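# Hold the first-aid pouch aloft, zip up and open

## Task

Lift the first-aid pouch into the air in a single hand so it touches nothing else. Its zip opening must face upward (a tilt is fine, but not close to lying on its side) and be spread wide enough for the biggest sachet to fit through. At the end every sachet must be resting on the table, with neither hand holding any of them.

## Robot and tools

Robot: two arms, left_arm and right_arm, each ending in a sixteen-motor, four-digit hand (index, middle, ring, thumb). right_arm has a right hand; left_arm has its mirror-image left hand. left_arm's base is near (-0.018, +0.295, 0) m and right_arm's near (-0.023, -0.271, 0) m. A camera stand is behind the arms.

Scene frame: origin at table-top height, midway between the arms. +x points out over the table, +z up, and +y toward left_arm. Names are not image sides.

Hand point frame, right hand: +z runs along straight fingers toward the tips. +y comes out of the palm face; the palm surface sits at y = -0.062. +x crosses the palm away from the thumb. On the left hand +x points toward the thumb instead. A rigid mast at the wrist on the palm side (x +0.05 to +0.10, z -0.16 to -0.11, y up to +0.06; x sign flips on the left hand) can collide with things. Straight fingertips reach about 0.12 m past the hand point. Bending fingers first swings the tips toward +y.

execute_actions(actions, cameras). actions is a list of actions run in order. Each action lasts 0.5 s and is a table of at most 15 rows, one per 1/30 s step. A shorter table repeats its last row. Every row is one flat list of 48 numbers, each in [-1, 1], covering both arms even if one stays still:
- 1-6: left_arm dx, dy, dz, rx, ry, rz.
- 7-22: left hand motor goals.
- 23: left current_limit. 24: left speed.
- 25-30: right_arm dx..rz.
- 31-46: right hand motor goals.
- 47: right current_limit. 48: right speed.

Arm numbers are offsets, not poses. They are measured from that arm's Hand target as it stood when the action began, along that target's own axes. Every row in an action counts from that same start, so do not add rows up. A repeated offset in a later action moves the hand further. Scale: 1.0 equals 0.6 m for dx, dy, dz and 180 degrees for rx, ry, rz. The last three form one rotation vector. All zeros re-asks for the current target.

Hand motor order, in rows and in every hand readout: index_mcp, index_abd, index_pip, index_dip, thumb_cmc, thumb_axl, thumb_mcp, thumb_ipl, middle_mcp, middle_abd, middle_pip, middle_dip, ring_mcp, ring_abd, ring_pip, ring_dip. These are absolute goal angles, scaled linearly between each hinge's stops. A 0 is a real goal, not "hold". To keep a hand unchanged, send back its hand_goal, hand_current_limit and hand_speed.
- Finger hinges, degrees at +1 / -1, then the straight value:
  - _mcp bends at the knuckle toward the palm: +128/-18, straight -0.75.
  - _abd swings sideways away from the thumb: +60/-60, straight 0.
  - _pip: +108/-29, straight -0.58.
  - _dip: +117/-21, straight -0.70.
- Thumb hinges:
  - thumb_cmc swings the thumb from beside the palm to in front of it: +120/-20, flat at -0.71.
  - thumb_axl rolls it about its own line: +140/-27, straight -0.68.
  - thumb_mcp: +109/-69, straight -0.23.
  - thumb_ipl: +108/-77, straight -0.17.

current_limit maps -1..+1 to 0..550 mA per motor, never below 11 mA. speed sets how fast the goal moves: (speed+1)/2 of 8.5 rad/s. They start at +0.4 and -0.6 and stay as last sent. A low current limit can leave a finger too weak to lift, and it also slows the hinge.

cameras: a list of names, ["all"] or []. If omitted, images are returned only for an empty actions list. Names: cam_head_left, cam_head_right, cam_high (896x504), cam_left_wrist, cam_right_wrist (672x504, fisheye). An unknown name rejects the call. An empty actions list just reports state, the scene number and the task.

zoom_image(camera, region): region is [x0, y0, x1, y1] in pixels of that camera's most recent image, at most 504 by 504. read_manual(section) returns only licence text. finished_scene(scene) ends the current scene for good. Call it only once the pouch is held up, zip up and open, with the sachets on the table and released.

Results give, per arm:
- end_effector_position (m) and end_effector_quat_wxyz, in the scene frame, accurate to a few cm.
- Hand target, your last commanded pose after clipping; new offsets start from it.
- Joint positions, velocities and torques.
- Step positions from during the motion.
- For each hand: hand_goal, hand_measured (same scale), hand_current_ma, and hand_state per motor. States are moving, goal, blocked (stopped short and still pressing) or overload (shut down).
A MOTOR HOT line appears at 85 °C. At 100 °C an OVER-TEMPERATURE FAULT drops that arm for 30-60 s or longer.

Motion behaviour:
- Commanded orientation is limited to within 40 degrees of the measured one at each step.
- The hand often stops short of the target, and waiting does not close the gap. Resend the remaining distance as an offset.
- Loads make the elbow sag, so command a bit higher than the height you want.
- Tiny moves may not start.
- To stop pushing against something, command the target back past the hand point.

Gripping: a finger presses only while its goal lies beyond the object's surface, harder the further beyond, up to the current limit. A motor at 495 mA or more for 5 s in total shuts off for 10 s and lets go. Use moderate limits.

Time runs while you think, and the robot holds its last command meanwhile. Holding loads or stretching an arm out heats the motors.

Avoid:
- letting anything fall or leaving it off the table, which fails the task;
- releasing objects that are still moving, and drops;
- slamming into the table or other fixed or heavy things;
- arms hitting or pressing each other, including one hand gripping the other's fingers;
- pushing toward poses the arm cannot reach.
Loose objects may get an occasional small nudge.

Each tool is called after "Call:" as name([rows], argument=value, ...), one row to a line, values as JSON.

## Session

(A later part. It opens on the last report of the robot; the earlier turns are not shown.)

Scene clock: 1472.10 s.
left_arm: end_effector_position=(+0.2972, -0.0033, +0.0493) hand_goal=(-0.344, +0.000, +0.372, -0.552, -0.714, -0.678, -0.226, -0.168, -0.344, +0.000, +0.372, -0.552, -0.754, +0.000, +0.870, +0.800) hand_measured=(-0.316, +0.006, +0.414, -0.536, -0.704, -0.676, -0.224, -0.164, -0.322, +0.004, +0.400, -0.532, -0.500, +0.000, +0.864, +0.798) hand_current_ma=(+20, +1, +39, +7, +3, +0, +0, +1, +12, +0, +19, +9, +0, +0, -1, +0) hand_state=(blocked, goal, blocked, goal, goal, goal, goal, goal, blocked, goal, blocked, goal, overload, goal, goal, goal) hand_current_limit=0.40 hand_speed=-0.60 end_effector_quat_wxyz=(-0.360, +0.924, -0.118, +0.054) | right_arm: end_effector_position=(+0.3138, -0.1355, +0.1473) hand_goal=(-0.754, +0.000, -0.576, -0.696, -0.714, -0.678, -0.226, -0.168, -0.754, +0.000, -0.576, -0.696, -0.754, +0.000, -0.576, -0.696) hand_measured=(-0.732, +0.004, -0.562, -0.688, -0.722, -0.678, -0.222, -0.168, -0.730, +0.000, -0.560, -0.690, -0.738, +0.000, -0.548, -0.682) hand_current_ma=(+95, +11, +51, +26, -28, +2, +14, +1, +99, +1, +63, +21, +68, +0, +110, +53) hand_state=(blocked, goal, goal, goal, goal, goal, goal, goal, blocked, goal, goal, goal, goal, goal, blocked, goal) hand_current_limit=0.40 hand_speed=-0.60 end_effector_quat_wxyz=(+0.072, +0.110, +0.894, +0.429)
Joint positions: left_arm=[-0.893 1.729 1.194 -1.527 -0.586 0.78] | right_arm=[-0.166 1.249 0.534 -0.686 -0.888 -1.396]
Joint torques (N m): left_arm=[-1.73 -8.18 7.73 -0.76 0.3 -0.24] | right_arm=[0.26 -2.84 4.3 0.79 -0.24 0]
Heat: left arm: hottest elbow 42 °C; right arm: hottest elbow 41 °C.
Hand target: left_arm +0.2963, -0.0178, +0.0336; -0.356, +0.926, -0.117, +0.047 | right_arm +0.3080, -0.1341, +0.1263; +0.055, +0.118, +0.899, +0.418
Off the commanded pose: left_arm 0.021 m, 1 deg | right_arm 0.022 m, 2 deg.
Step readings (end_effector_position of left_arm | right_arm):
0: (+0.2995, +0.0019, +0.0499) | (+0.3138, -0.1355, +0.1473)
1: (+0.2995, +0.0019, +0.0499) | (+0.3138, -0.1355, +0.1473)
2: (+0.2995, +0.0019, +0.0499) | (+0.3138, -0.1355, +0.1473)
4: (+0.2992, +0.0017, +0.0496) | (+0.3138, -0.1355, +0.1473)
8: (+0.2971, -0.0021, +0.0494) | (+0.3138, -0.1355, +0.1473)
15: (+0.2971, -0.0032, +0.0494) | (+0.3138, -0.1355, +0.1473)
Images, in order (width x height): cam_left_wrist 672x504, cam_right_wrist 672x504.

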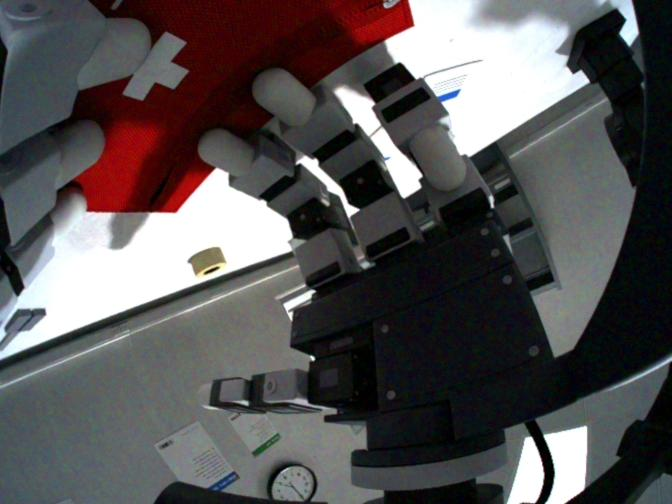

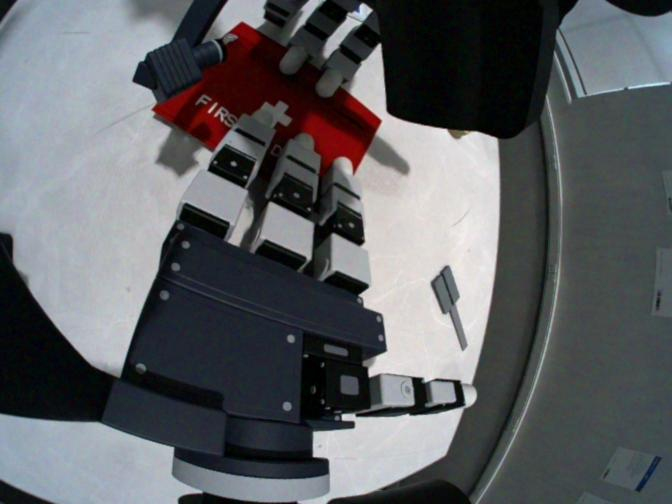

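Call:
execute_actions([
  [[0,0.0248,-0.0223,0,0,0,-0.343,0,0.372,-0.551,-0.714,-0.678,-0.226,-0.168,-0.343,0,0.372,-0.551,-0.754,0,0.87,0.80,0.4,-0.6,0,0,0,0,0,0,-0.754,0,-0.576,-0.696,-0.714,-0.678,-0.226,-0.168,-0.754,0,-0.576,-0.696,-0.754,0,-0.576,-0.696,0.4,-0.6]],
], cameras=["cam_left_wrist","cam_right_wrist"])

Call:
zoom_image(camera="cam_right_wrist", region=[140, 0, 400, 200])

Call:
zoom_image(camera="cam_left_wrist", region=[20, 0, 420, 260])

Scene clock: 1481.80 s.
left_arm: end_effector_position=(+0.2956, -0.0129, +0.0493) hand_goal=(-0.344, +0.000, +0.372, -0.552, -0.714, -0.678, -0.226, -0.168, -0.344, +0.000, +0.372, -0.552, -0.754, +0.000, +0.870, +0.800) hand_measured=(-0.320, +0.006, +0.418, -0.530, -0.704, -0.676, -0.224, -0.164, -0.326, +0.004, +0.406, -0.530, -0.498, +0.000, +0.864, +0.798) hand_current_ma=(+15, +1, +43, +12, +3, +0, +0, +1, +10, +1, +25, +12, +0, +0, -1, +0) hand_state=(blocked, goal, blocked, blocked, goal, goal, goal, goal, goal, goal, blocked, blocked, overload, goal, goal, goal) hand_current_limit=0.40 hand_speed=-0.60 end_effector_quat_wxyz=(-0.368, +0.922, -0.111, +0.052) | right_arm: end_effector_position=(+0.3138, -0.1355, +0.1473) hand_goal=(-0.754, +0.000, -0.576, -0.696, -0.714, -0.678, -0.226, -0.168, -0.754, +0.000, -0.576, -0.696, -0.754, +0.000, -0.576, -0.696) hand_measured=(-0.732, +0.004, -0.562, -0.688, -0.722, -0.678, -0.222, -0.168, -0.730, +0.000, -0.560, -0.690, -0.738, +0.000, -0.548, -0.682) hand_current_ma=(+95, +11, +51, +26, -28, +2, +14, +1, +99, +1, +63, +21, +68, +0, +110, +53) hand_state=(blocked, goal, goal, goal, goal, goal, goal, goal, blocked, goal, goal, goal, goal, goal, blocked, goal) hand_current_limit=0.40 hand_speed=-0.60 end_effector_quat_wxyz=(+0.072, +0.110, +0.894, +0.429)
Joint positions: left_arm=[-0.913 1.758 1.229 -1.567 -0.58 0.737] | right_arm=[-0.166 1.249 0.534 -0.686 -0.888 -1.396]
Joint torques (N m): left_arm=[-2.9 -8.47 8.31 -0.49 0.76 -0.23] | right_arm=[0.38 -2.9 4.31 0.76 -0.23 -0.01]
Heat: left arm: hottest elbow 43 °C; right arm: hottest elbow 41 °C.
Hand target: left_arm +0.2913, -0.0371, +0.0335; -0.356, +0.926, -0.117, +0.047 | right_arm +0.3080, -0.1341, +0.1263; +0.055, +0.118, +0.899, +0.418
Off the commanded pose: left_arm 0.029 m, 2 deg | right_arm 0.022 m, 2 deg.
Step readings (end_effector_position of left_arm | right_arm):
0: (+0.2972, -0.0033, +0.0493) | (+0.3138, -0.1355, +0.1473)
1: (+0.2971, -0.0031, +0.0493) | (+0.3138, -0.1355, +0.1473)
2: (+0.2969, -0.0041, +0.0494) | (+0.3138, -0.1355, +0.1473)
4: (+0.2968, -0.0068, +0.0492) | (+0.3138, -0.1355, +0.1473)
8: (+0.2956, -0.0128, +0.0493) | (+0.3138, -0.1355, +0.1473)
15: (+0.2957, -0.0131, +0.0493) | (+0.3138, -0.1355, +0.1473)
Images, in order (width x height): cam_left_wrist 672x504, cam_right_wrist 672x504.

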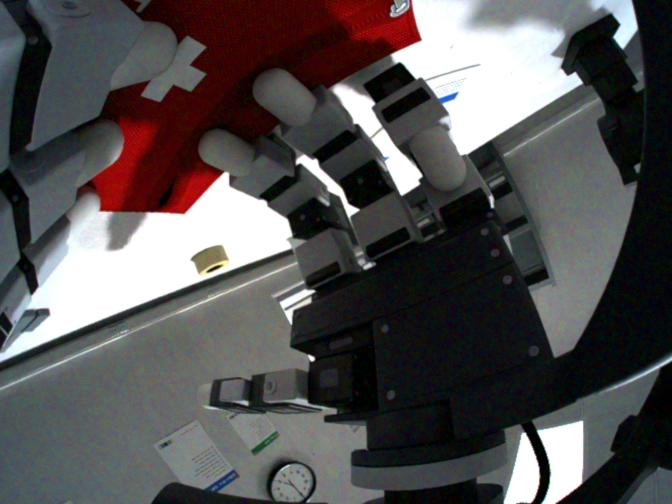

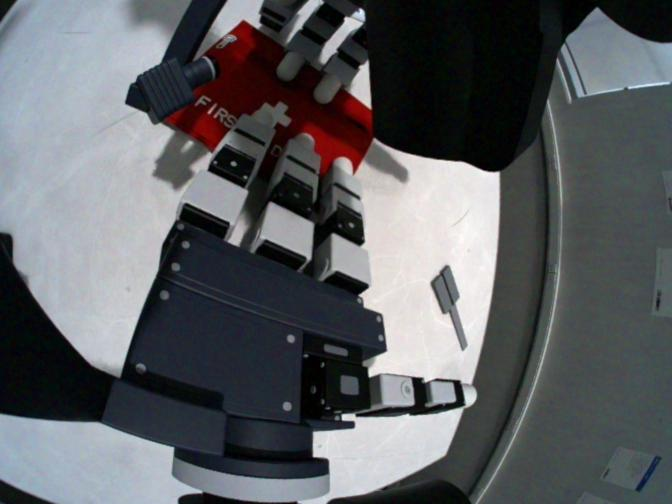

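Scaled by 1.938 from the camera's 672x504 image, which has a finer 960x720 frame.

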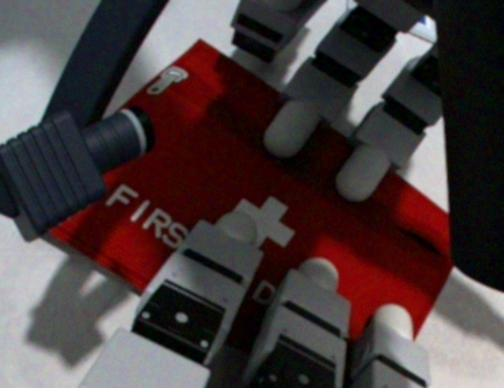

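Scaled by 1.260 from the camera's 672x504 image, which has a finer 960x720 frame.

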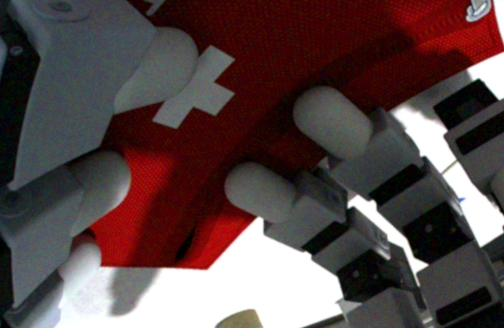

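Call:
execute_actions([
  [[0,0.0248,-0.0223,0,0,0,-0.343,0,0.372,-0.551,-0.714,-0.678,-0.226,-0.168,-0.343,0,0.372,-0.551,-0.754,0,0.87,0.80,0.4,-0.6,0,0,0,0,0,0,-0.754,0,-0.576,-0.696,-0.714,-0.678,-0.226,-0.168,-0.754,0,-0.576,-0.696,-0.754,0,-0.576,-0.696,0.4,-0.6]],
], cameras=["cam_left_wrist","cam_right_wrist"])

Call:
zoom_image(camera="cam_right_wrist", region=[140, 0, 400, 200])

Call:
zoom_image(camera="cam_left_wrist", region=[20, 0, 420, 260])

Scene clock: 1491.37 s.
left_arm: end_effector_position=(+0.2930, -0.0251, +0.0512) hand_goal=(-0.344, +0.000, +0.372, -0.552, -0.714, -0.678, -0.226, -0.168, -0.344, +0.000, +0.372, -0.552, -0.754, +0.000, +0.870, +0.800) hand_measured=(-0.342, +0.006, +0.418, -0.530, -0.704, -0.676, -0.224, -0.164, -0.350, +0.006, +0.406, -0.530, -0.498, +0.000, +0.864, +0.798) hand_current_ma=(+0, +1, +43, +12, +3, +0, +0, +1, -1, +1, +25, +12, +0, +0, -1, +0) hand_state=(goal, goal, blocked, blocked, goal, goal, goal, goal, goal, goal, blocked, blocked, overload, goal, goal, goal) hand_current_limit=0.40 hand_speed=-0.60 end_effector_quat_wxyz=(-0.373, +0.920, -0.108, +0.051) | right_arm: end_effector_position=(+0.3141, -0.1356, +0.1472) hand_goal=(-0.754, +0.000, -0.576, -0.696, -0.714, -0.678, -0.226, -0.168, -0.754, +0.000, -0.576, -0.696, -0.754, +0.000, -0.576, -0.696) hand_measured=(-0.732, +0.002, -0.562, -0.688, -0.722, -0.678, -0.222, -0.168, -0.732, -0.002, -0.560, -0.690, -0.738, +0.000, -0.550, -0.682) hand_current_ma=(+95, +7, +51, +26, -28, +2, +14, +1, +97, -5, +63, +21, +69, -2, +107, +51) hand_state=(blocked, goal, goal, goal, goal, goal, goal, goal, blocked, goal, goal, goal, goal, goal, blocked, goal) hand_current_limit=0.40 hand_speed=-0.60 end_effector_quat_wxyz=(+0.073, +0.109, +0.894, +0.428)
Joint positions: left_arm=[-0.937 1.785 1.268 -1.607 -0.57 0.702] | right_arm=[-0.166 1.249 0.534 -0.682 -0.887 -1.396]
Joint torques (N m): left_arm=[-3.66 -8.53 8.77 -0.1 1.11 -0.2] | right_arm=[0.32 -2.9 4.31 0.65 -0.23 0.01]
Heat: left arm: hottest elbow 44 °C; right arm: hottest elbow 41 °C.
Hand target: left_arm +0.2863, -0.0566, +0.0335; -0.356, +0.926, -0.117, +0.047 | right_arm +0.3080, -0.1341, +0.1263; +0.055, +0.118, +0.899, +0.418
Off the commanded pose: left_arm 0.037 m, 2 deg | right_arm 0.022 m, 3 deg.
Step readings (end_effector_position of left_arm | right_arm):
0: (+0.2956, -0.0129, +0.0493) | (+0.3138, -0.1355, +0.1473)
1: (+0.2955, -0.0132, +0.0493) | (+0.3138, -0.1355, +0.1473)
2: (+0.2954, -0.0137, +0.0495) | (+0.3138, -0.1355, +0.1473)
4: (+0.2949, -0.0160, +0.0497) | (+0.3138, -0.1355, +0.1473)
8: (+0.2934, -0.0231, +0.0507) | (+0.3141, -0.1356, +0.1472)
15: (+0.2930, -0.0250, +0.0513) | (+0.3141, -0.1356, +0.1472)
Images, in order (width x height): cam_left_wrist 672x504, cam_right_wrist 672x504.

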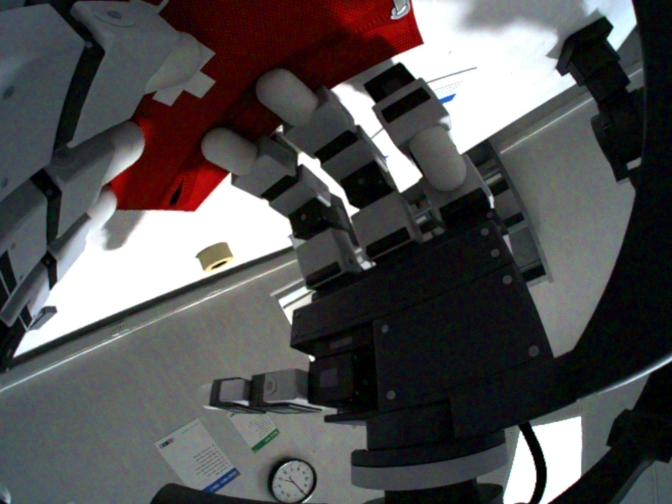

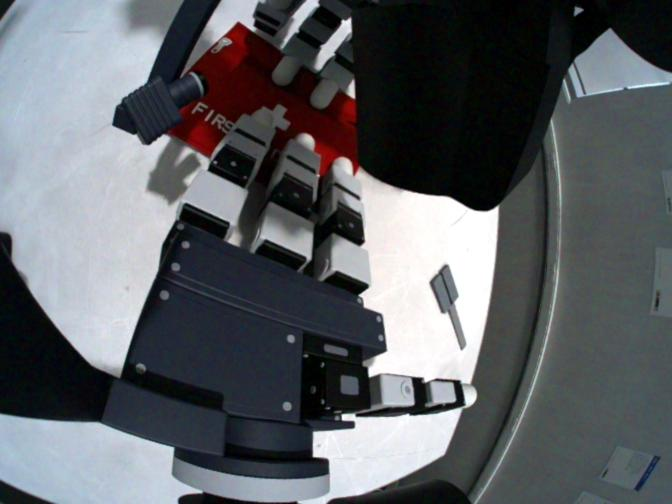

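Scaled by 1.938 from the camera's 672x504 image, which has a finer 960x720 frame.

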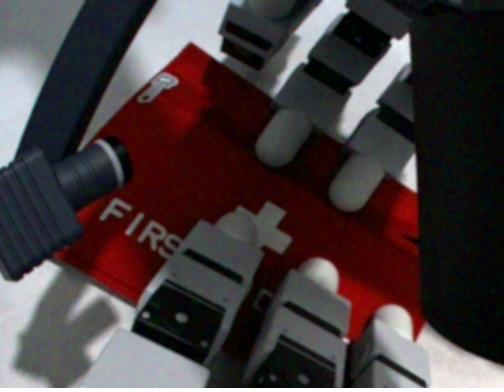

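Scaled by 1.260 from the camera's 672x504 image, which has a finer 960x720 frame.

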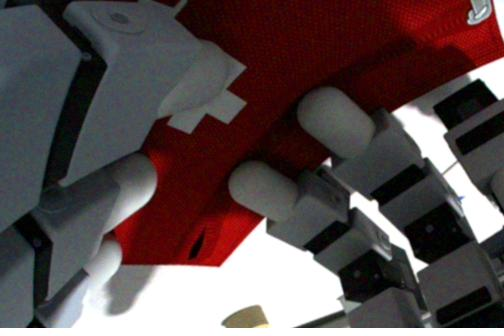

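Call:
execute_actions([
  [[0,-0.0334,-0.0372,0,0,0,-0.343,0,0.372,-0.551,-0.714,-0.678,-0.226,-0.168,-0.343,0,0.372,-0.551,-0.754,0,0.87,0.80,0.4,-0.6,0,0,0,0,0,0,-0.754,0,-0.576,-0.696,-0.714,-0.678,-0.226,-0.168,-0.754,0,-0.576,-0.696,-0.754,0,-0.576,-0.696,0.4,-0.6],[0,-0.0334,-0.0372,0,0,0,-0.343,0,0.372,-0.551,-0.714,-0.678,-0.226,-0.168,-0.343,0,0.372,-0.551,-0.754,0,0.87,0.80,0.4,-0.6,0,0,0,0,0,0,-0.754,0,-0.576,-0.696,-0.714,-0.678,-0.226,-0.168,-0.754,0,-0.576,-0.696,-0.754,0,-0.576,-0.696,0.4,-0.6],[0,-0.0334,-0.0372,0,0,0,-0.343,0,0.372,-0.551,-0.714,-0.678,-0.226,-0.168,-0.343,0,0.372,-0.551,-0.754,0,0.87,0.80,0.4,-0.6,0,0,0,0,0,0,-0.754,0,-0.576,-0.696,-0.714,-0.678,-0.226,-0.168,-0.754,0,-0.576,-0.696,-0.754,0,-0.576,-0.696,0.4,-0.6],[0,-0.0334,-0.0372,0,0,0,-0.343,0,0.372,-0.551,-0.714,-0.678,-0.226,-0.168,-0.343,0,0.372,-0.551,-0.754,0,0.87,0.80,0.4,-0.6,0,0,0,0,0,0,-0.754,0,-0.576,-0.696,-0.714,-0.678,-0.226,-0.168,-0.754,0,-0.576,-0.696,-0.754,0,-0.576,-0.696,0.4,-0.6],[0,-0.0334,-0.0372,0,0,0,-0.343,0,0.372,-0.551,-0.714,-0.678,-0.226,-0.168,-0.343,0,0.372,-0.551,-0.754,0,0.87,0.80,0.4,-0.6,0,0,0,0,0,0,-0.754,0,-0.576,-0.696,-0.714,-0.678,-0.226,-0.168,-0.754,0,-0.576,-0.696,-0.754,0,-0.576,-0.696,0.4,-0.6],[0,-0.1133,-0.0012,0,0,0,-0.343,0,0.372,-0.551,-0.714,-0.678,-0.226,-0.168,-0.343,0,0.372,-0.551,-0.754,0,0.87,0.80,0.4,-0.6,0,0,0,0,0,0,-0.754,0,-0.576,-0.696,-0.714,-0.678,-0.226,-0.168,-0.754,0,-0.576,-0.696,-0.754,0,-0.576,-0.696,0.4,-0.6]],
  [[0,-0.02,-0.0223,0,0,0,-0.343,0,0.372,-0.551,-0.714,-0.678,-0.226,-0.168,-0.343,0,0.372,-0.551,-0.754,0,0.87,0.80,0.4,-0.6,0,0,0,0,0,0,-0.754,0,-0.576,-0.696,-0.714,-0.678,-0.226,-0.168,-0.754,0,-0.576,-0.696,-0.754,0,-0.576,-0.696,0.4,-0.6]],
], cameras=["all"])

Call:
zoom_image(camera="cam_right_wrist", region=[200, 10, 390, 160])

Call:
zoom_image(camera="cam_left_wrist", region=[80, 0, 400, 220])

Call:
zoom_image(camera="cam_high", region=[350, 200, 600, 380])

Scene clock: 1529.83 s.
left_arm: end_effector_position=(+0.2921, -0.0089, +0.0815) hand_goal=(-0.344, +0.000, +0.372, -0.552, -0.714, -0.678, -0.226, -0.168, -0.344, +0.000, +0.372, -0.552, -0.754, +0.000, +0.870, +0.800) hand_measured=(-0.346, +0.002, +0.374, -0.550, -0.704, -0.676, -0.224, -0.164, -0.346, +0.002, +0.372, -0.550, -0.492, +0.000, +0.864, +0.798) hand_current_ma=(+0, +0, +0, +0, +3, +0, +0, +1, +0, +0, +0, +0, +0, +0, -1, +0) hand_state=(goal, goal, goal, goal, goal, goal, goal, goal, goal, goal, goal, goal, overload, goal, goal, goal) hand_current_limit=0.40 hand_speed=-0.60 end_effector_quat_wxyz=(-0.357, +0.926, -0.117, +0.041) | right_arm: end_effector_position=(+0.3141, -0.1355, +0.1474) hand_goal=(-0.754, +0.000, -0.576, -0.696, -0.714, -0.678, -0.226, -0.168, -0.754, +0.000, -0.576, -0.696, -0.754, +0.000, -0.576, -0.696) hand_measured=(-0.732, +0.002, -0.562, -0.688, -0.722, -0.678, -0.222, -0.168, -0.732, -0.002, -0.560, -0.690, -0.738, +0.000, -0.550, -0.682) hand_current_ma=(+95, +6, +51, +26, -28, +2, +14, +1, +97, -5, +63, +21, +70, -2, +107, +51) hand_state=(blocked, goal, goal, goal, goal, goal, goal, goal, blocked, goal, goal, goal, goal, goal, blocked, goal) hand_current_limit=0.40 hand_speed=-0.60 end_effector_quat_wxyz=(+0.073, +0.109, +0.894, +0.429)
Joint positions: left_arm=[-0.9 1.701 1.253 -1.631 -0.558 0.772] | right_arm=[-0.166 1.249 0.534 -0.682 -0.888 -1.396]
Joint torques (N m): left_arm=[0.38 -13.51 8.35 -2.14 -0.78 0.06] | right_arm=[0.21 -2.9 4.34 0.65 -0.23 0]
Heat: left arm: hottest elbow 45 °C; right arm: hottest elbow 41 °C.
Hand target: left_arm +0.2986, -0.0082, +0.0976; -0.356, +0.926, -0.117, +0.047 | right_arm +0.3080, -0.1341, +0.1263; +0.056, +0.118, +0.899, +0.418
Off the commanded pose: left_arm 0.017 m, 1 deg | right_arm 0.022 m, 3 deg.
Step readings (end_effector_position of left_arm | right_arm):
0: (+0.2930, -0.0251, +0.0512) | (+0.3141, -0.1356, +0.1472)
1: (+0.2930, -0.0251, +0.0512) | (+0.3141, -0.1356, +0.1472)
2: (+0.2927, -0.0251, +0.0520) | (+0.3141, -0.1356, +0.1472)
4: (+0.2915, -0.0261, +0.0537) | (+0.3141, -0.1356, +0.1472)
8: (+0.2920, -0.0283, +0.0569) | (+0.3141, -0.1356, +0.1472)
15: (+0.2920, -0.0128, +0.0709) | (+0.3141, -0.1355, +0.1474)
16: (+0.2924, -0.0123, +0.0728) | (+0.3141, -0.1355, +0.1474)
17: (+0.2926, -0.0121, +0.0742) | (+0.3141, -0.1355, +0.1474)
19: (+0.2930, -0.0119, +0.0767) | (+0.3141, -0.1355, +0.1474)
23: (+0.2931, -0.0102, +0.0801) | (+0.3141, -0.1355, +0.1474)
30: (+0.2923, -0.0092, +0.0814) | (+0.3141, -0.1355, +0.1474)

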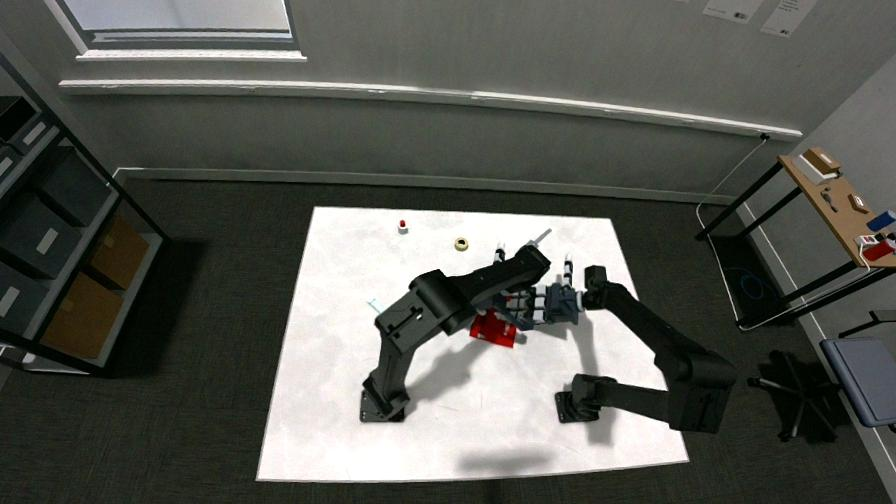

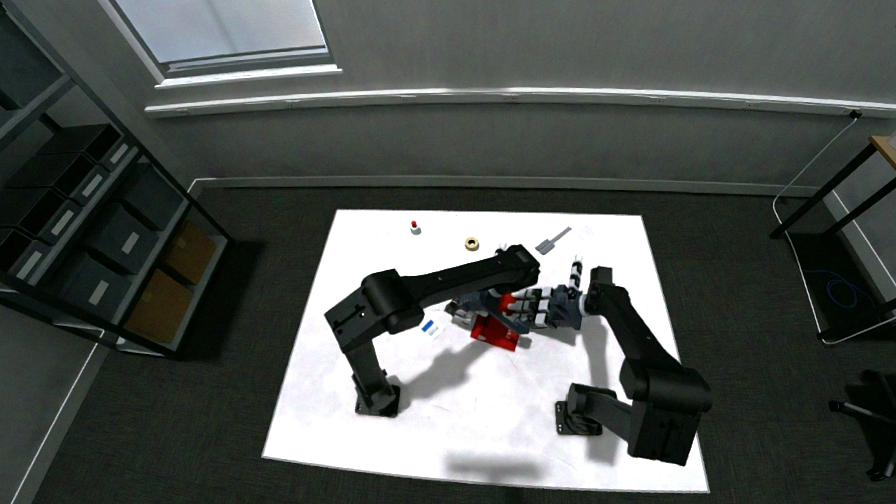

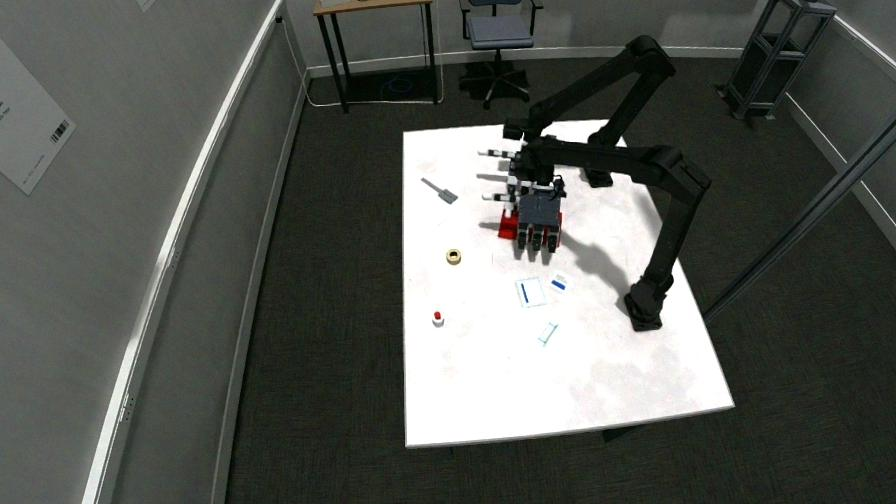

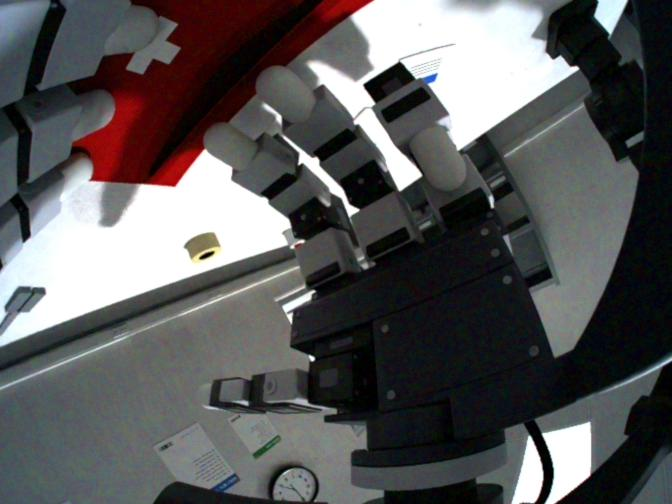

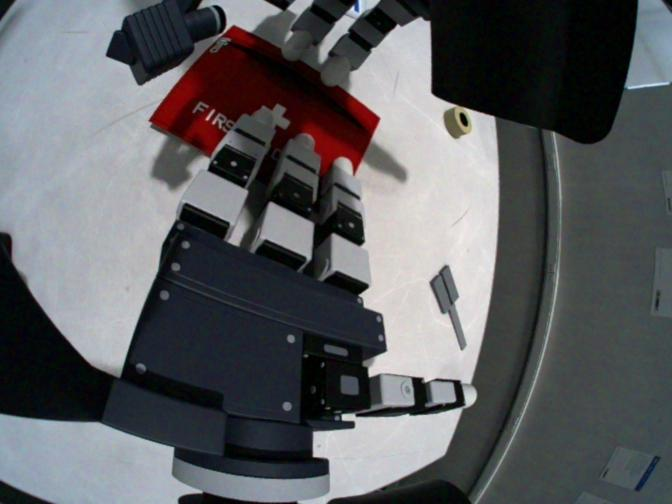

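Scaled by 2.653 from the camera's 672x504 image, which has a finer 960x720 frame.

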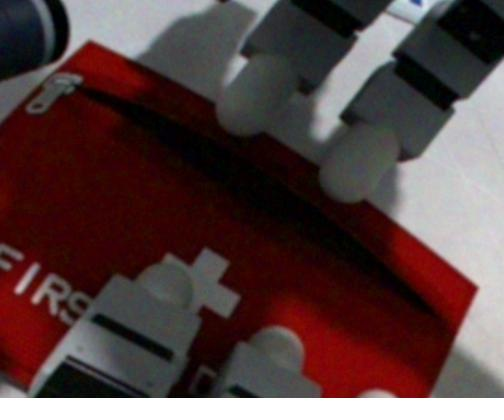

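Scaled by 1.575 from the camera's 672x504 image, which has a finer 960x720 frame.

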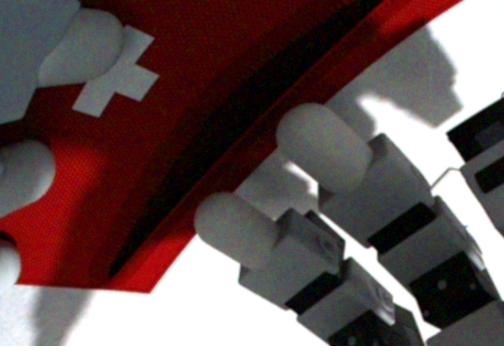

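Scaled by 2.016 from the camera's 896x504 image, which has a finer 1280x720 frame.

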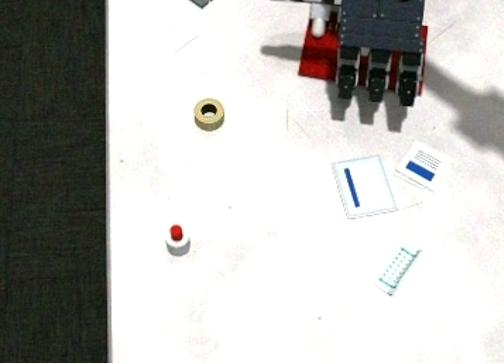

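Call:
execute_actions([
  [[0,0,0,0,0,0,-0.343,0,0.372,-0.551,-0.714,-0.678,-0.226,-0.168,-0.343,0,0.372,-0.551,-0.754,0,0.87,0.80,0.4,-0.6,0,0.0575,-0.0482,0,0,0,-0.754,0,-0.576,-0.696,-0.714,-0.678,-0.226,-0.168,-0.754,0,-0.576,-0.696,-0.754,0,-0.576,-0.696,0.4,-0.6]],
], cameras=["cam_left_wrist","cam_right_wrist"])

Call:
zoom_image(camera="cam_right_wrist", region=[120, 0, 400, 220])

Call:
zoom_image(camera="cam_left_wrist", region=[80, 0, 400, 220])

Scene clock: 1574.53 s.
left_arm: end_effector_position=(+0.2919, -0.0089, +0.0814) hand_goal=(-0.344, +0.000, +0.372, -0.552, -0.714, -0.678, -0.226, -0.168, -0.344, +0.000, +0.372, -0.552, -0.754, +0.000, +0.870, +0.800) hand_measured=(-0.346, +0.002, +0.374, -0.550, -0.704, -0.676, -0.224, -0.164, -0.346, +0.002, +0.372, -0.550, -0.492, +0.000, +0.864, +0.798) hand_current_ma=(+0, +0, +0, +0, +3, +0, +0, +1, +0, +0, +0, +0, +0, +0, -1, +0) hand_state=(goal, goal, goal, goal, goal, goal, goal, goal, goal, goal, goal, goal, overload, goal, goal, goal) hand_current_limit=0.40 hand_speed=-0.60 end_effector_quat_wxyz=(-0.357, +0.926, -0.118, +0.041) | right_arm: end_effector_position=(+0.2966, -0.1339, +0.1586) hand_goal=(-0.754, +0.000, -0.576, -0.696, -0.714, -0.678, -0.226, -0.168, -0.754, +0.000, -0.576, -0.696, -0.754, +0.000, -0.576, -0.696) hand_measured=(-0.752, -0.002, -0.570, -0.690, -0.722, -0.678, -0.222, -0.168, -0.756, -0.004, -0.574, -0.694, -0.756, -0.002, -0.574, -0.692) hand_current_ma=(+5, -3, +18, +19, -28, +2, +14, +1, -10, -11, +6, +9, -9, -7, +8, +11) hand_state=(goal, goal, goal, goal, goal, goal, goal, goal, goal, goal, goal, goal, goal, goal, goal, goal) hand_current_limit=0.40 hand_speed=-0.60 end_effector_quat_wxyz=(+0.044, +0.126, +0.897, +0.421)
Joint positions: left_arm=[-0.9 1.701 1.253 -1.631 -0.558 0.774] | right_arm=[-0.166 1.171 0.534 -0.825 -0.87 -1.392]
Joint torques (N m): left_arm=[0.5 -13.57 8.32 -2.13 -0.78 0.05] | right_arm=[0.38 -4.66 9.14 -0.36 -0.55 -0.02]
Heat: left arm: hottest elbow 49 °C; right arm: hottest elbow 41 °C.
Hand target: left_arm +0.2986, -0.0082, +0.0976; -0.356, +0.926, -0.117, +0.047 | right_arm +0.3080, -0.1341, +0.1714; +0.056, +0.118, +0.899, +0.418
Off the commanded pose: left_arm 0.018 m, 1 deg | right_arm 0.017 m, 2 deg.
Step readings (end_effector_position of left_arm | right_arm):
0: (+0.2921, -0.0089, +0.0815) | (+0.3141, -0.1355, +0.1474)
1: (+0.2921, -0.0089, +0.0815) | (+0.3141, -0.1355, +0.1474)
2: (+0.2921, -0.0089, +0.0815) | (+0.3137, -0.1355, +0.1477)
4: (+0.2921, -0.0089, +0.0815) | (+0.3107, -0.1356, +0.1485)
8: (+0.2919, -0.0089, +0.0814) | (+0.3018, -0.1346, +0.1573)
15: (+0.2919, -0.0089, +0.0814) | (+0.2971, -0.1340, +0.1588)
Images, in order (width x height): cam_left_wrist 672x504, cam_right_wrist 672x504.

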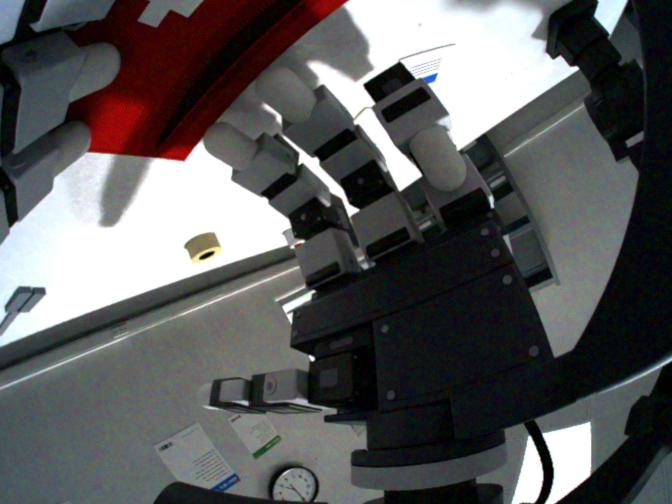

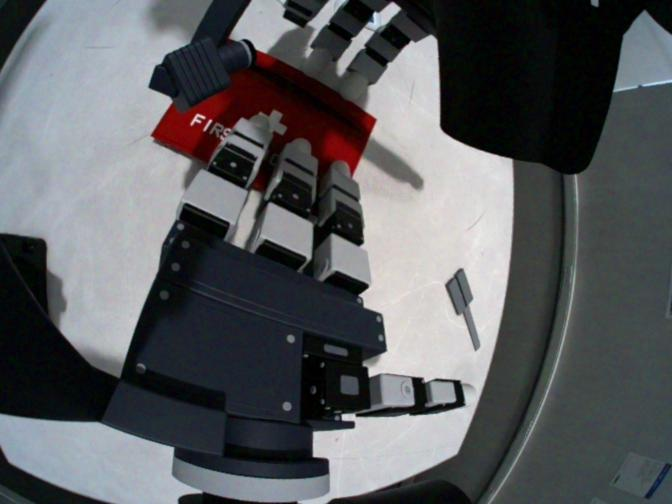

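Scaled by 1.800 from the camera's 672x504 image, which has a finer 960x720 frame.

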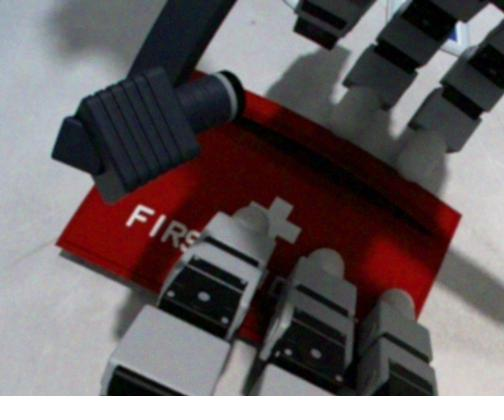

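Scaled by 1.575 from the camera's 672x504 image, which has a finer 960x720 frame.

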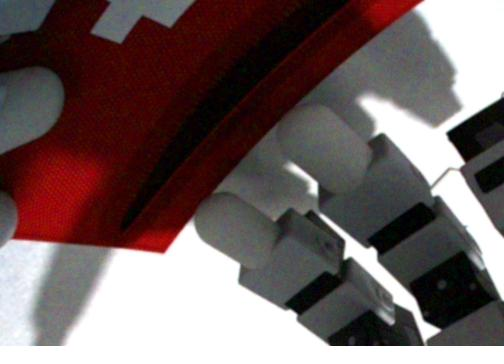

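Call:
zoom_image(camera="cam_right_wrist", region=[230, 30, 390, 150])

Call:
zoom_image(camera="cam_left_wrist", region=[140, 0, 360, 160])

Scaled by 3.150 from the camera's 672x504 image, which has a finer 960x720 frame.

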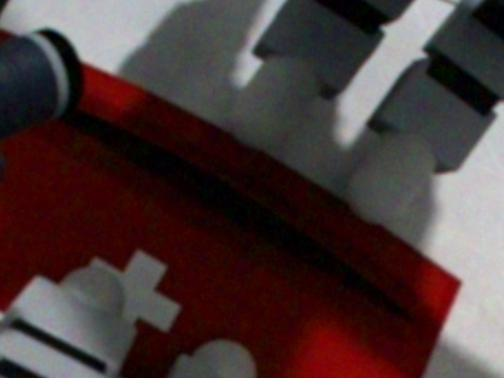

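Scaled by 2.291 from the camera's 672x504 image, which has a finer 960x720 frame.

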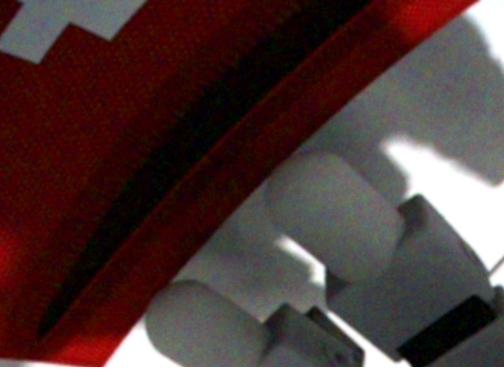

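Call:
execute_actions([
  [[-0.0402,-0.0333,0.03,0,0,0,-0.343,0,0.372,-0.551,-0.714,-0.678,-0.226,-0.168,-0.343,0,0.372,-0.551,-0.754,0,0.87,0.80,0.4,-0.6,0,0,0,0,0,0,-0.754,0,-0.576,-0.696,-0.714,-0.678,-0.226,-0.168,-0.754,0,-0.576,-0.696,-0.754,0,-0.576,-0.696,0.4,-0.6]],
  [[0,0.0301,0.0334,0,0,0,-0.343,0,0.372,-0.551,-0.714,-0.678,-0.226,-0.168,-0.343,0,0.372,-0.551,-0.754,0,0.87,0.80,0.4,-0.6,0,0,0,0,0,0,-0.754,0,-0.576,-0.696,-0.714,-0.678,-0.226,-0.168,-0.754,0,-0.576,-0.696,-0.754,0,-0.576,-0.696,0.4,-0.6]],
], cameras=["cam_left_wrist","cam_right_wrist"])

Call:
zoom_image(camera="cam_right_wrist", region=[120, 0, 400, 220])

Call:
zoom_image(camera="cam_left_wrist", region=[80, 0, 400, 220])

Scene clock: 1862.30 s.
left_arm: end_effector_position=(+0.2755, +0.0222, +0.0701) hand_goal=(-0.344, +0.000, +0.372, -0.552, -0.714, -0.678, -0.226, -0.168, -0.344, +0.000, +0.372, -0.552, -0.754, +0.000, +0.870, +0.800) hand_measured=(-0.344, +0.002, +0.372, -0.550, -0.704, -0.676, -0.224, -0.164, -0.344, +0.002, +0.372, -0.550, -0.490, +0.000, +0.864, +0.798) hand_current_ma=(+0, +0, +0, +0, +3, +0, +0, +1, +0, +0, +0, +0, +0, +0, -1, +0) hand_state=(goal, goal, goal, goal, goal, goal, goal, goal, goal, goal, goal, goal, overload, goal, goal, goal) hand_current_limit=0.40 hand_speed=-0.60 end_effector_quat_wxyz=(-0.355, +0.926, -0.117, +0.043) | right_arm: end_effector_position=(+0.2966, -0.1339, +0.1586) hand_goal=(-0.754, +0.000, -0.576, -0.696, -0.714, -0.678, -0.226, -0.168, -0.754, +0.000, -0.576, -0.696, -0.754, +0.000, -0.576, -0.696) hand_measured=(-0.752, -0.002, -0.570, -0.690, -0.722, -0.678, -0.222, -0.168, -0.756, -0.004, -0.574, -0.694, -0.756, -0.002, -0.574, -0.692) hand_current_ma=(+5, -3, +18, +19, -28, +2, +14, +1, -10, -11, +6, +9, -9, -7, +8, +11) hand_state=(goal, goal, goal, goal, goal, goal, goal, goal, goal, goal, goal, goal, goal, goal, goal, goal) hand_current_limit=0.40 hand_speed=-0.60 end_effector_quat_wxyz=(+0.044, +0.126, +0.897, +0.421)
Joint positions: left_arm=[-0.885 1.627 1.126 -1.562 -0.566 0.791] | right_arm=[-0.166 1.171 0.534 -0.825 -0.87 -1.392]
Joint torques (N m): left_arm=[0.73 -10.64 6.53 -0.51 -0.79 0.05] | right_arm=[0.32 -4.66 9.14 -0.39 -0.55 -0.03]
Heat: left arm: hottest elbow 49 °C; right arm: hottest elbow 50 °C.
Hand target: left_arm +0.2820, +0.0239, +0.0705; -0.356, +0.926, -0.117, +0.047 | right_arm +0.3080, -0.1341, +0.1714; +0.056, +0.118, +0.899, +0.418
Off the commanded pose: left_arm 0.007 m, 0 deg | right_arm 0.017 m, 2 deg.
Step readings (end_effector_position of left_arm | right_arm):
0: (+0.2919, -0.0089, +0.0814) | (+0.2966, -0.1339, +0.1586)
1: (+0.2919, -0.0089, +0.0814) | (+0.2966, -0.1339, +0.1586)
2: (+0.2917, -0.0081, +0.0816) | (+0.2966, -0.1339, +0.1586)
4: (+0.2881, -0.0006, +0.0827) | (+0.2966, -0.1339, +0.1586)
8: (+0.2764, +0.0171, +0.0870) | (+0.2966, -0.1339, +0.1586)
15: (+0.2762, +0.0208, +0.0925) | (+0.2966, -0.1339, +0.1586)
16: (+0.2762, +0.0206, +0.0923) | (+0.2966, -0.1339, +0.1586)
17: (+0.2762, +0.0206, +0.0913) | (+0.2966, -0.1339, +0.1586)
19: (+0.2770, +0.0196, +0.0872) | (+0.2966, -0.1339, +0.1586)
23: (+0.2753, +0.0224, +0.0762) | (+0.2966, -0.1339, +0.1586)
30: (+0.2753, +0.0225, +0.0702) | (+0.2966, -0.1339, +0.1586)
Images, in order (width x height): cam_left_wrist 672x504, cam_right_wrist 672x504.

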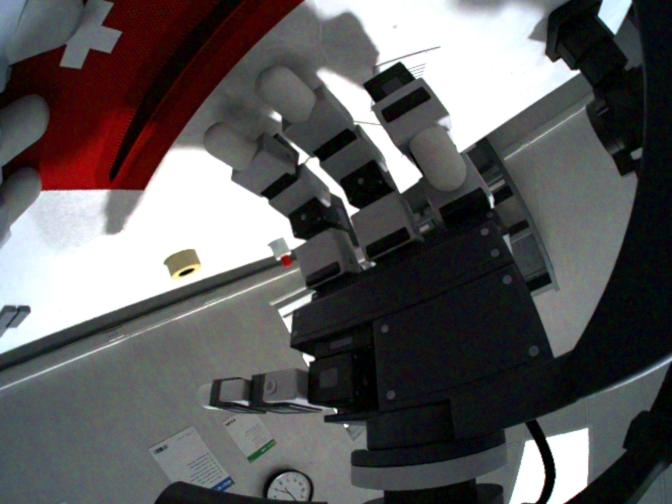

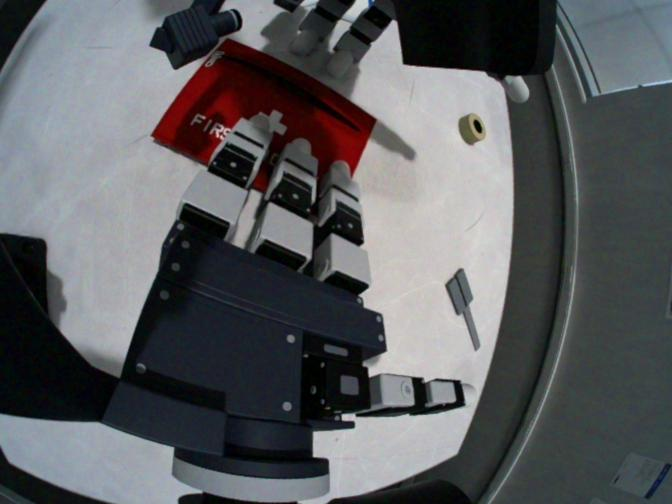

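Scaled by 1.800 from the camera's 672x504 image, which has a finer 960x720 frame.

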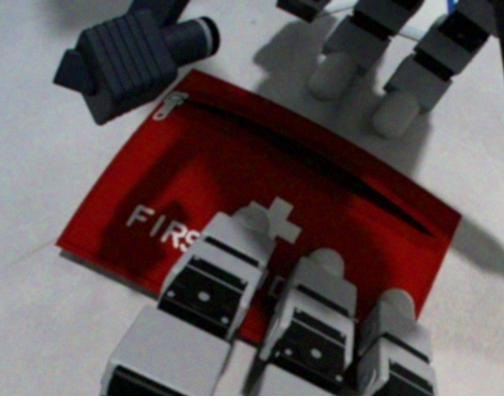

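Scaled by 1.575 from the camera's 672x504 image, which has a finer 960x720 frame.

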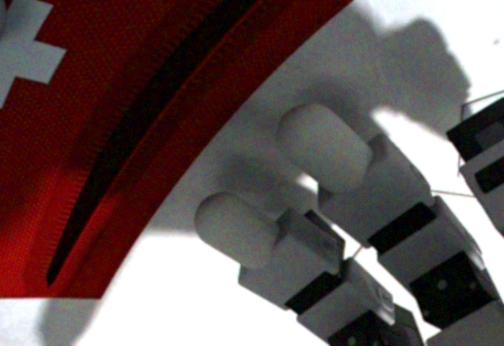

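Call:
execute_actions([
  [[0,-0.0669,-0.0743,0,0,0,-0.343,0,0.372,-0.551,-0.714,-0.678,-0.226,-0.168,-0.343,0,0.372,-0.551,-0.754,0,0.87,0.80,0.4,-0.6,0,0,0,0,0,0,-0.754,0,-0.576,-0.696,-0.714,-0.678,-0.226,-0.168,-0.754,0,-0.576,-0.696,-0.754,0,-0.576,-0.696,0.4,-0.6]],
  [[0,-0.0334,-0.0372,-0.061,0,0,-0.343,0,0.372,-0.551,-0.714,-0.678,-0.226,-0.168,-0.343,0,0.372,-0.551,-0.754,0,0.87,0.80,0.4,-0.6,0,0,0,0,0,0,-0.754,0,-0.576,-0.696,-0.714,-0.678,-0.226,-0.168,-0.754,0,-0.576,-0.696,-0.754,0,-0.576,-0.696,0.4,-0.6],[0,-0.0669,-0.0743,-0.122,0,0,-0.343,0,0.372,-0.551,-0.714,-0.678,-0.226,-0.168,-0.343,0,0.372,-0.551,-0.754,0,0.87,0.80,0.4,-0.6,0,0,0,0,0,0,-0.754,0,-0.576,-0.696,-0.714,-0.678,-0.226,-0.168,-0.754,0,-0.576,-0.696,-0.754,0,-0.576,-0.696,0.4,-0.6]],
], cameras=["cam_head_left","cam_right_wrist"])

Scene clock: 1946.57 s.
left_arm: end_effector_position=(+0.2719, +0.0310, +0.1780) hand_goal=(-0.344, +0.000, +0.372, -0.552, -0.714, -0.678, -0.226, -0.168, -0.344, +0.000, +0.372, -0.552, -0.754, +0.000, +0.870, +0.800) hand_measured=(-0.344, +0.002, +0.372, -0.550, -0.708, -0.676, -0.224, -0.164, -0.344, +0.002, +0.372, -0.550, -0.486, +0.000, +0.864, +0.798) hand_current_ma=(+0, +0, +0, +0, +1, +0, +0, +1, +0, +0, +0, +0, +0, +0, -1, +0) hand_state=(goal, goal, goal, goal, goal, goal, goal, goal, goal, goal, goal, goal, overload, goal, goal, goal) hand_current_limit=0.40 hand_speed=-0.60 end_effector_quat_wxyz=(-0.185, +0.975, -0.123, +0.010) | right_arm: end_effector_position=(+0.2966, -0.1339, +0.1586) hand_goal=(-0.754, +0.000, -0.576, -0.696, -0.714, -0.678, -0.226, -0.168, -0.754, +0.000, -0.576, -0.696, -0.754, +0.000, -0.576, -0.696) hand_measured=(-0.752, -0.002, -0.570, -0.690, -0.722, -0.678, -0.222, -0.168, -0.756, -0.004, -0.574, -0.694, -0.756, -0.002, -0.574, -0.692) hand_current_ma=(+5, -3, +18, +19, -28, +2, +14, +1, -10, -11, +6, +9, -9, -7, +8, +11) hand_state=(goal, goal, goal, goal, goal, goal, goal, goal, goal, goal, goal, goal, goal, goal, goal, goal) hand_current_limit=0.40 hand_speed=-0.60 end_effector_quat_wxyz=(+0.044, +0.126, +0.897, +0.421)
Joint positions: left_arm=[-0.719 1.358 1.17 -1.58 -0.317 1.07] | right_arm=[-0.166 1.171 0.534 -0.825 -0.87 -1.392]
Joint torques (N m): left_arm=[0.21 -8.64 10.36 0.02 0.02 0.06] | right_arm=[0.32 -4.66 9.13 -0.36 -0.55 -0.03]
Heat: left arm: hottest elbow 43 °C; right arm: hottest elbow 51 °C.
Hand target: left_arm +0.2816, +0.0237, +0.1905; -0.173, +0.977, -0.124, +0.024 | right_arm +0.3080, -0.1341, +0.1714; +0.056, +0.118, +0.899, +0.418
Off the commanded pose: left_arm 0.017 m, 2 deg | right_arm 0.017 m, 2 deg.
Step readings (end_effector_position of left_arm | right_arm):
0: (+0.2754, +0.0222, +0.0701) | (+0.2966, -0.1339, +0.1586)
1: (+0.2754, +0.0222, +0.0701) | (+0.2966, -0.1339, +0.1586)
2: (+0.2752, +0.0225, +0.0703) | (+0.2966, -0.1339, +0.1586)
4: (+0.2716, +0.0269, +0.0741) | (+0.2966, -0.1339, +0.1586)
8: (+0.2674, +0.0317, +0.0925) | (+0.2966, -0.1339, +0.1586)
15: (+0.2722, +0.0261, +0.1147) | (+0.2966, -0.1339, +0.1586)
16: (+0.2719, +0.0260, +0.1146) | (+0.2966, -0.1339, +0.1586)
17: (+0.2710, +0.0264, +0.1147) | (+0.2966, -0.1339, +0.1586)
19: (+0.2649, +0.0219, +0.1197) | (+0.2966, -0.1339, +0.1586)
23: (+0.2716, +0.0243, +0.1583) | (+0.2966, -0.1339, +0.1586)
30: (+0.2730, +0.0360, +0.1864) | (+0.2966, -0.1339, +0.1586)
Images, in order (width x height): cam_head_left 896x504, cam_right_wrist 672x504.

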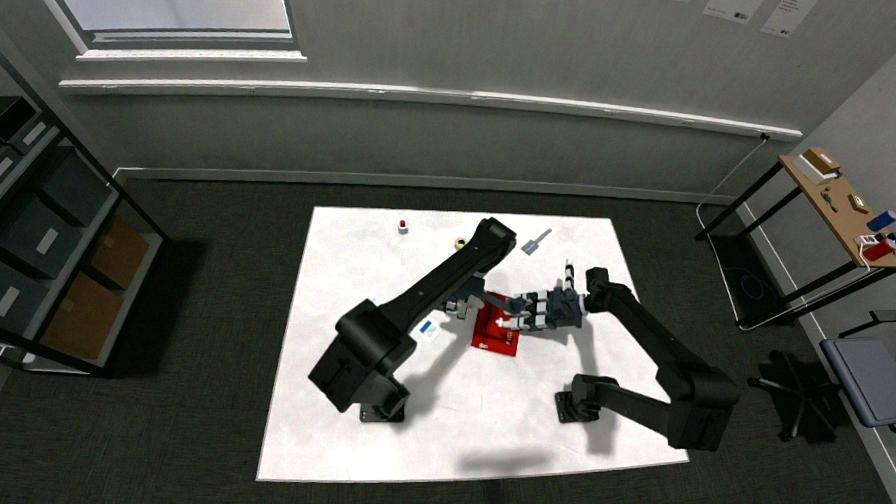

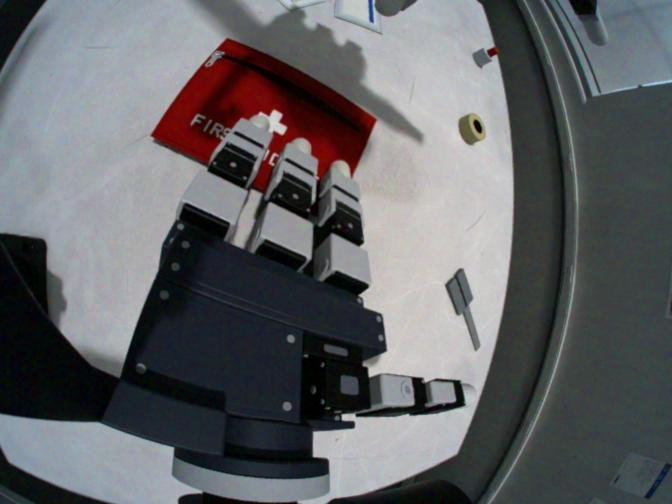

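Call:
zoom_image(camera="cam_right_wrist", region=[140, 20, 390, 220])

Scaled by 2.016 from the camera's 672x504 image, which has a finer 960x720 frame.

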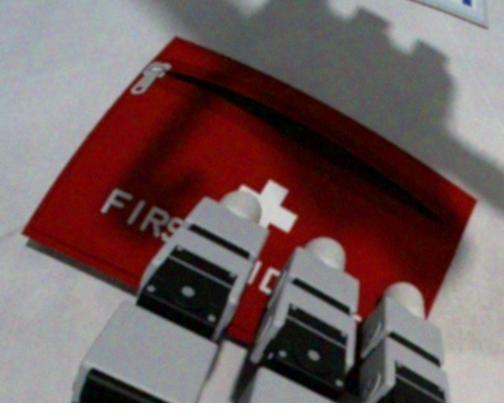

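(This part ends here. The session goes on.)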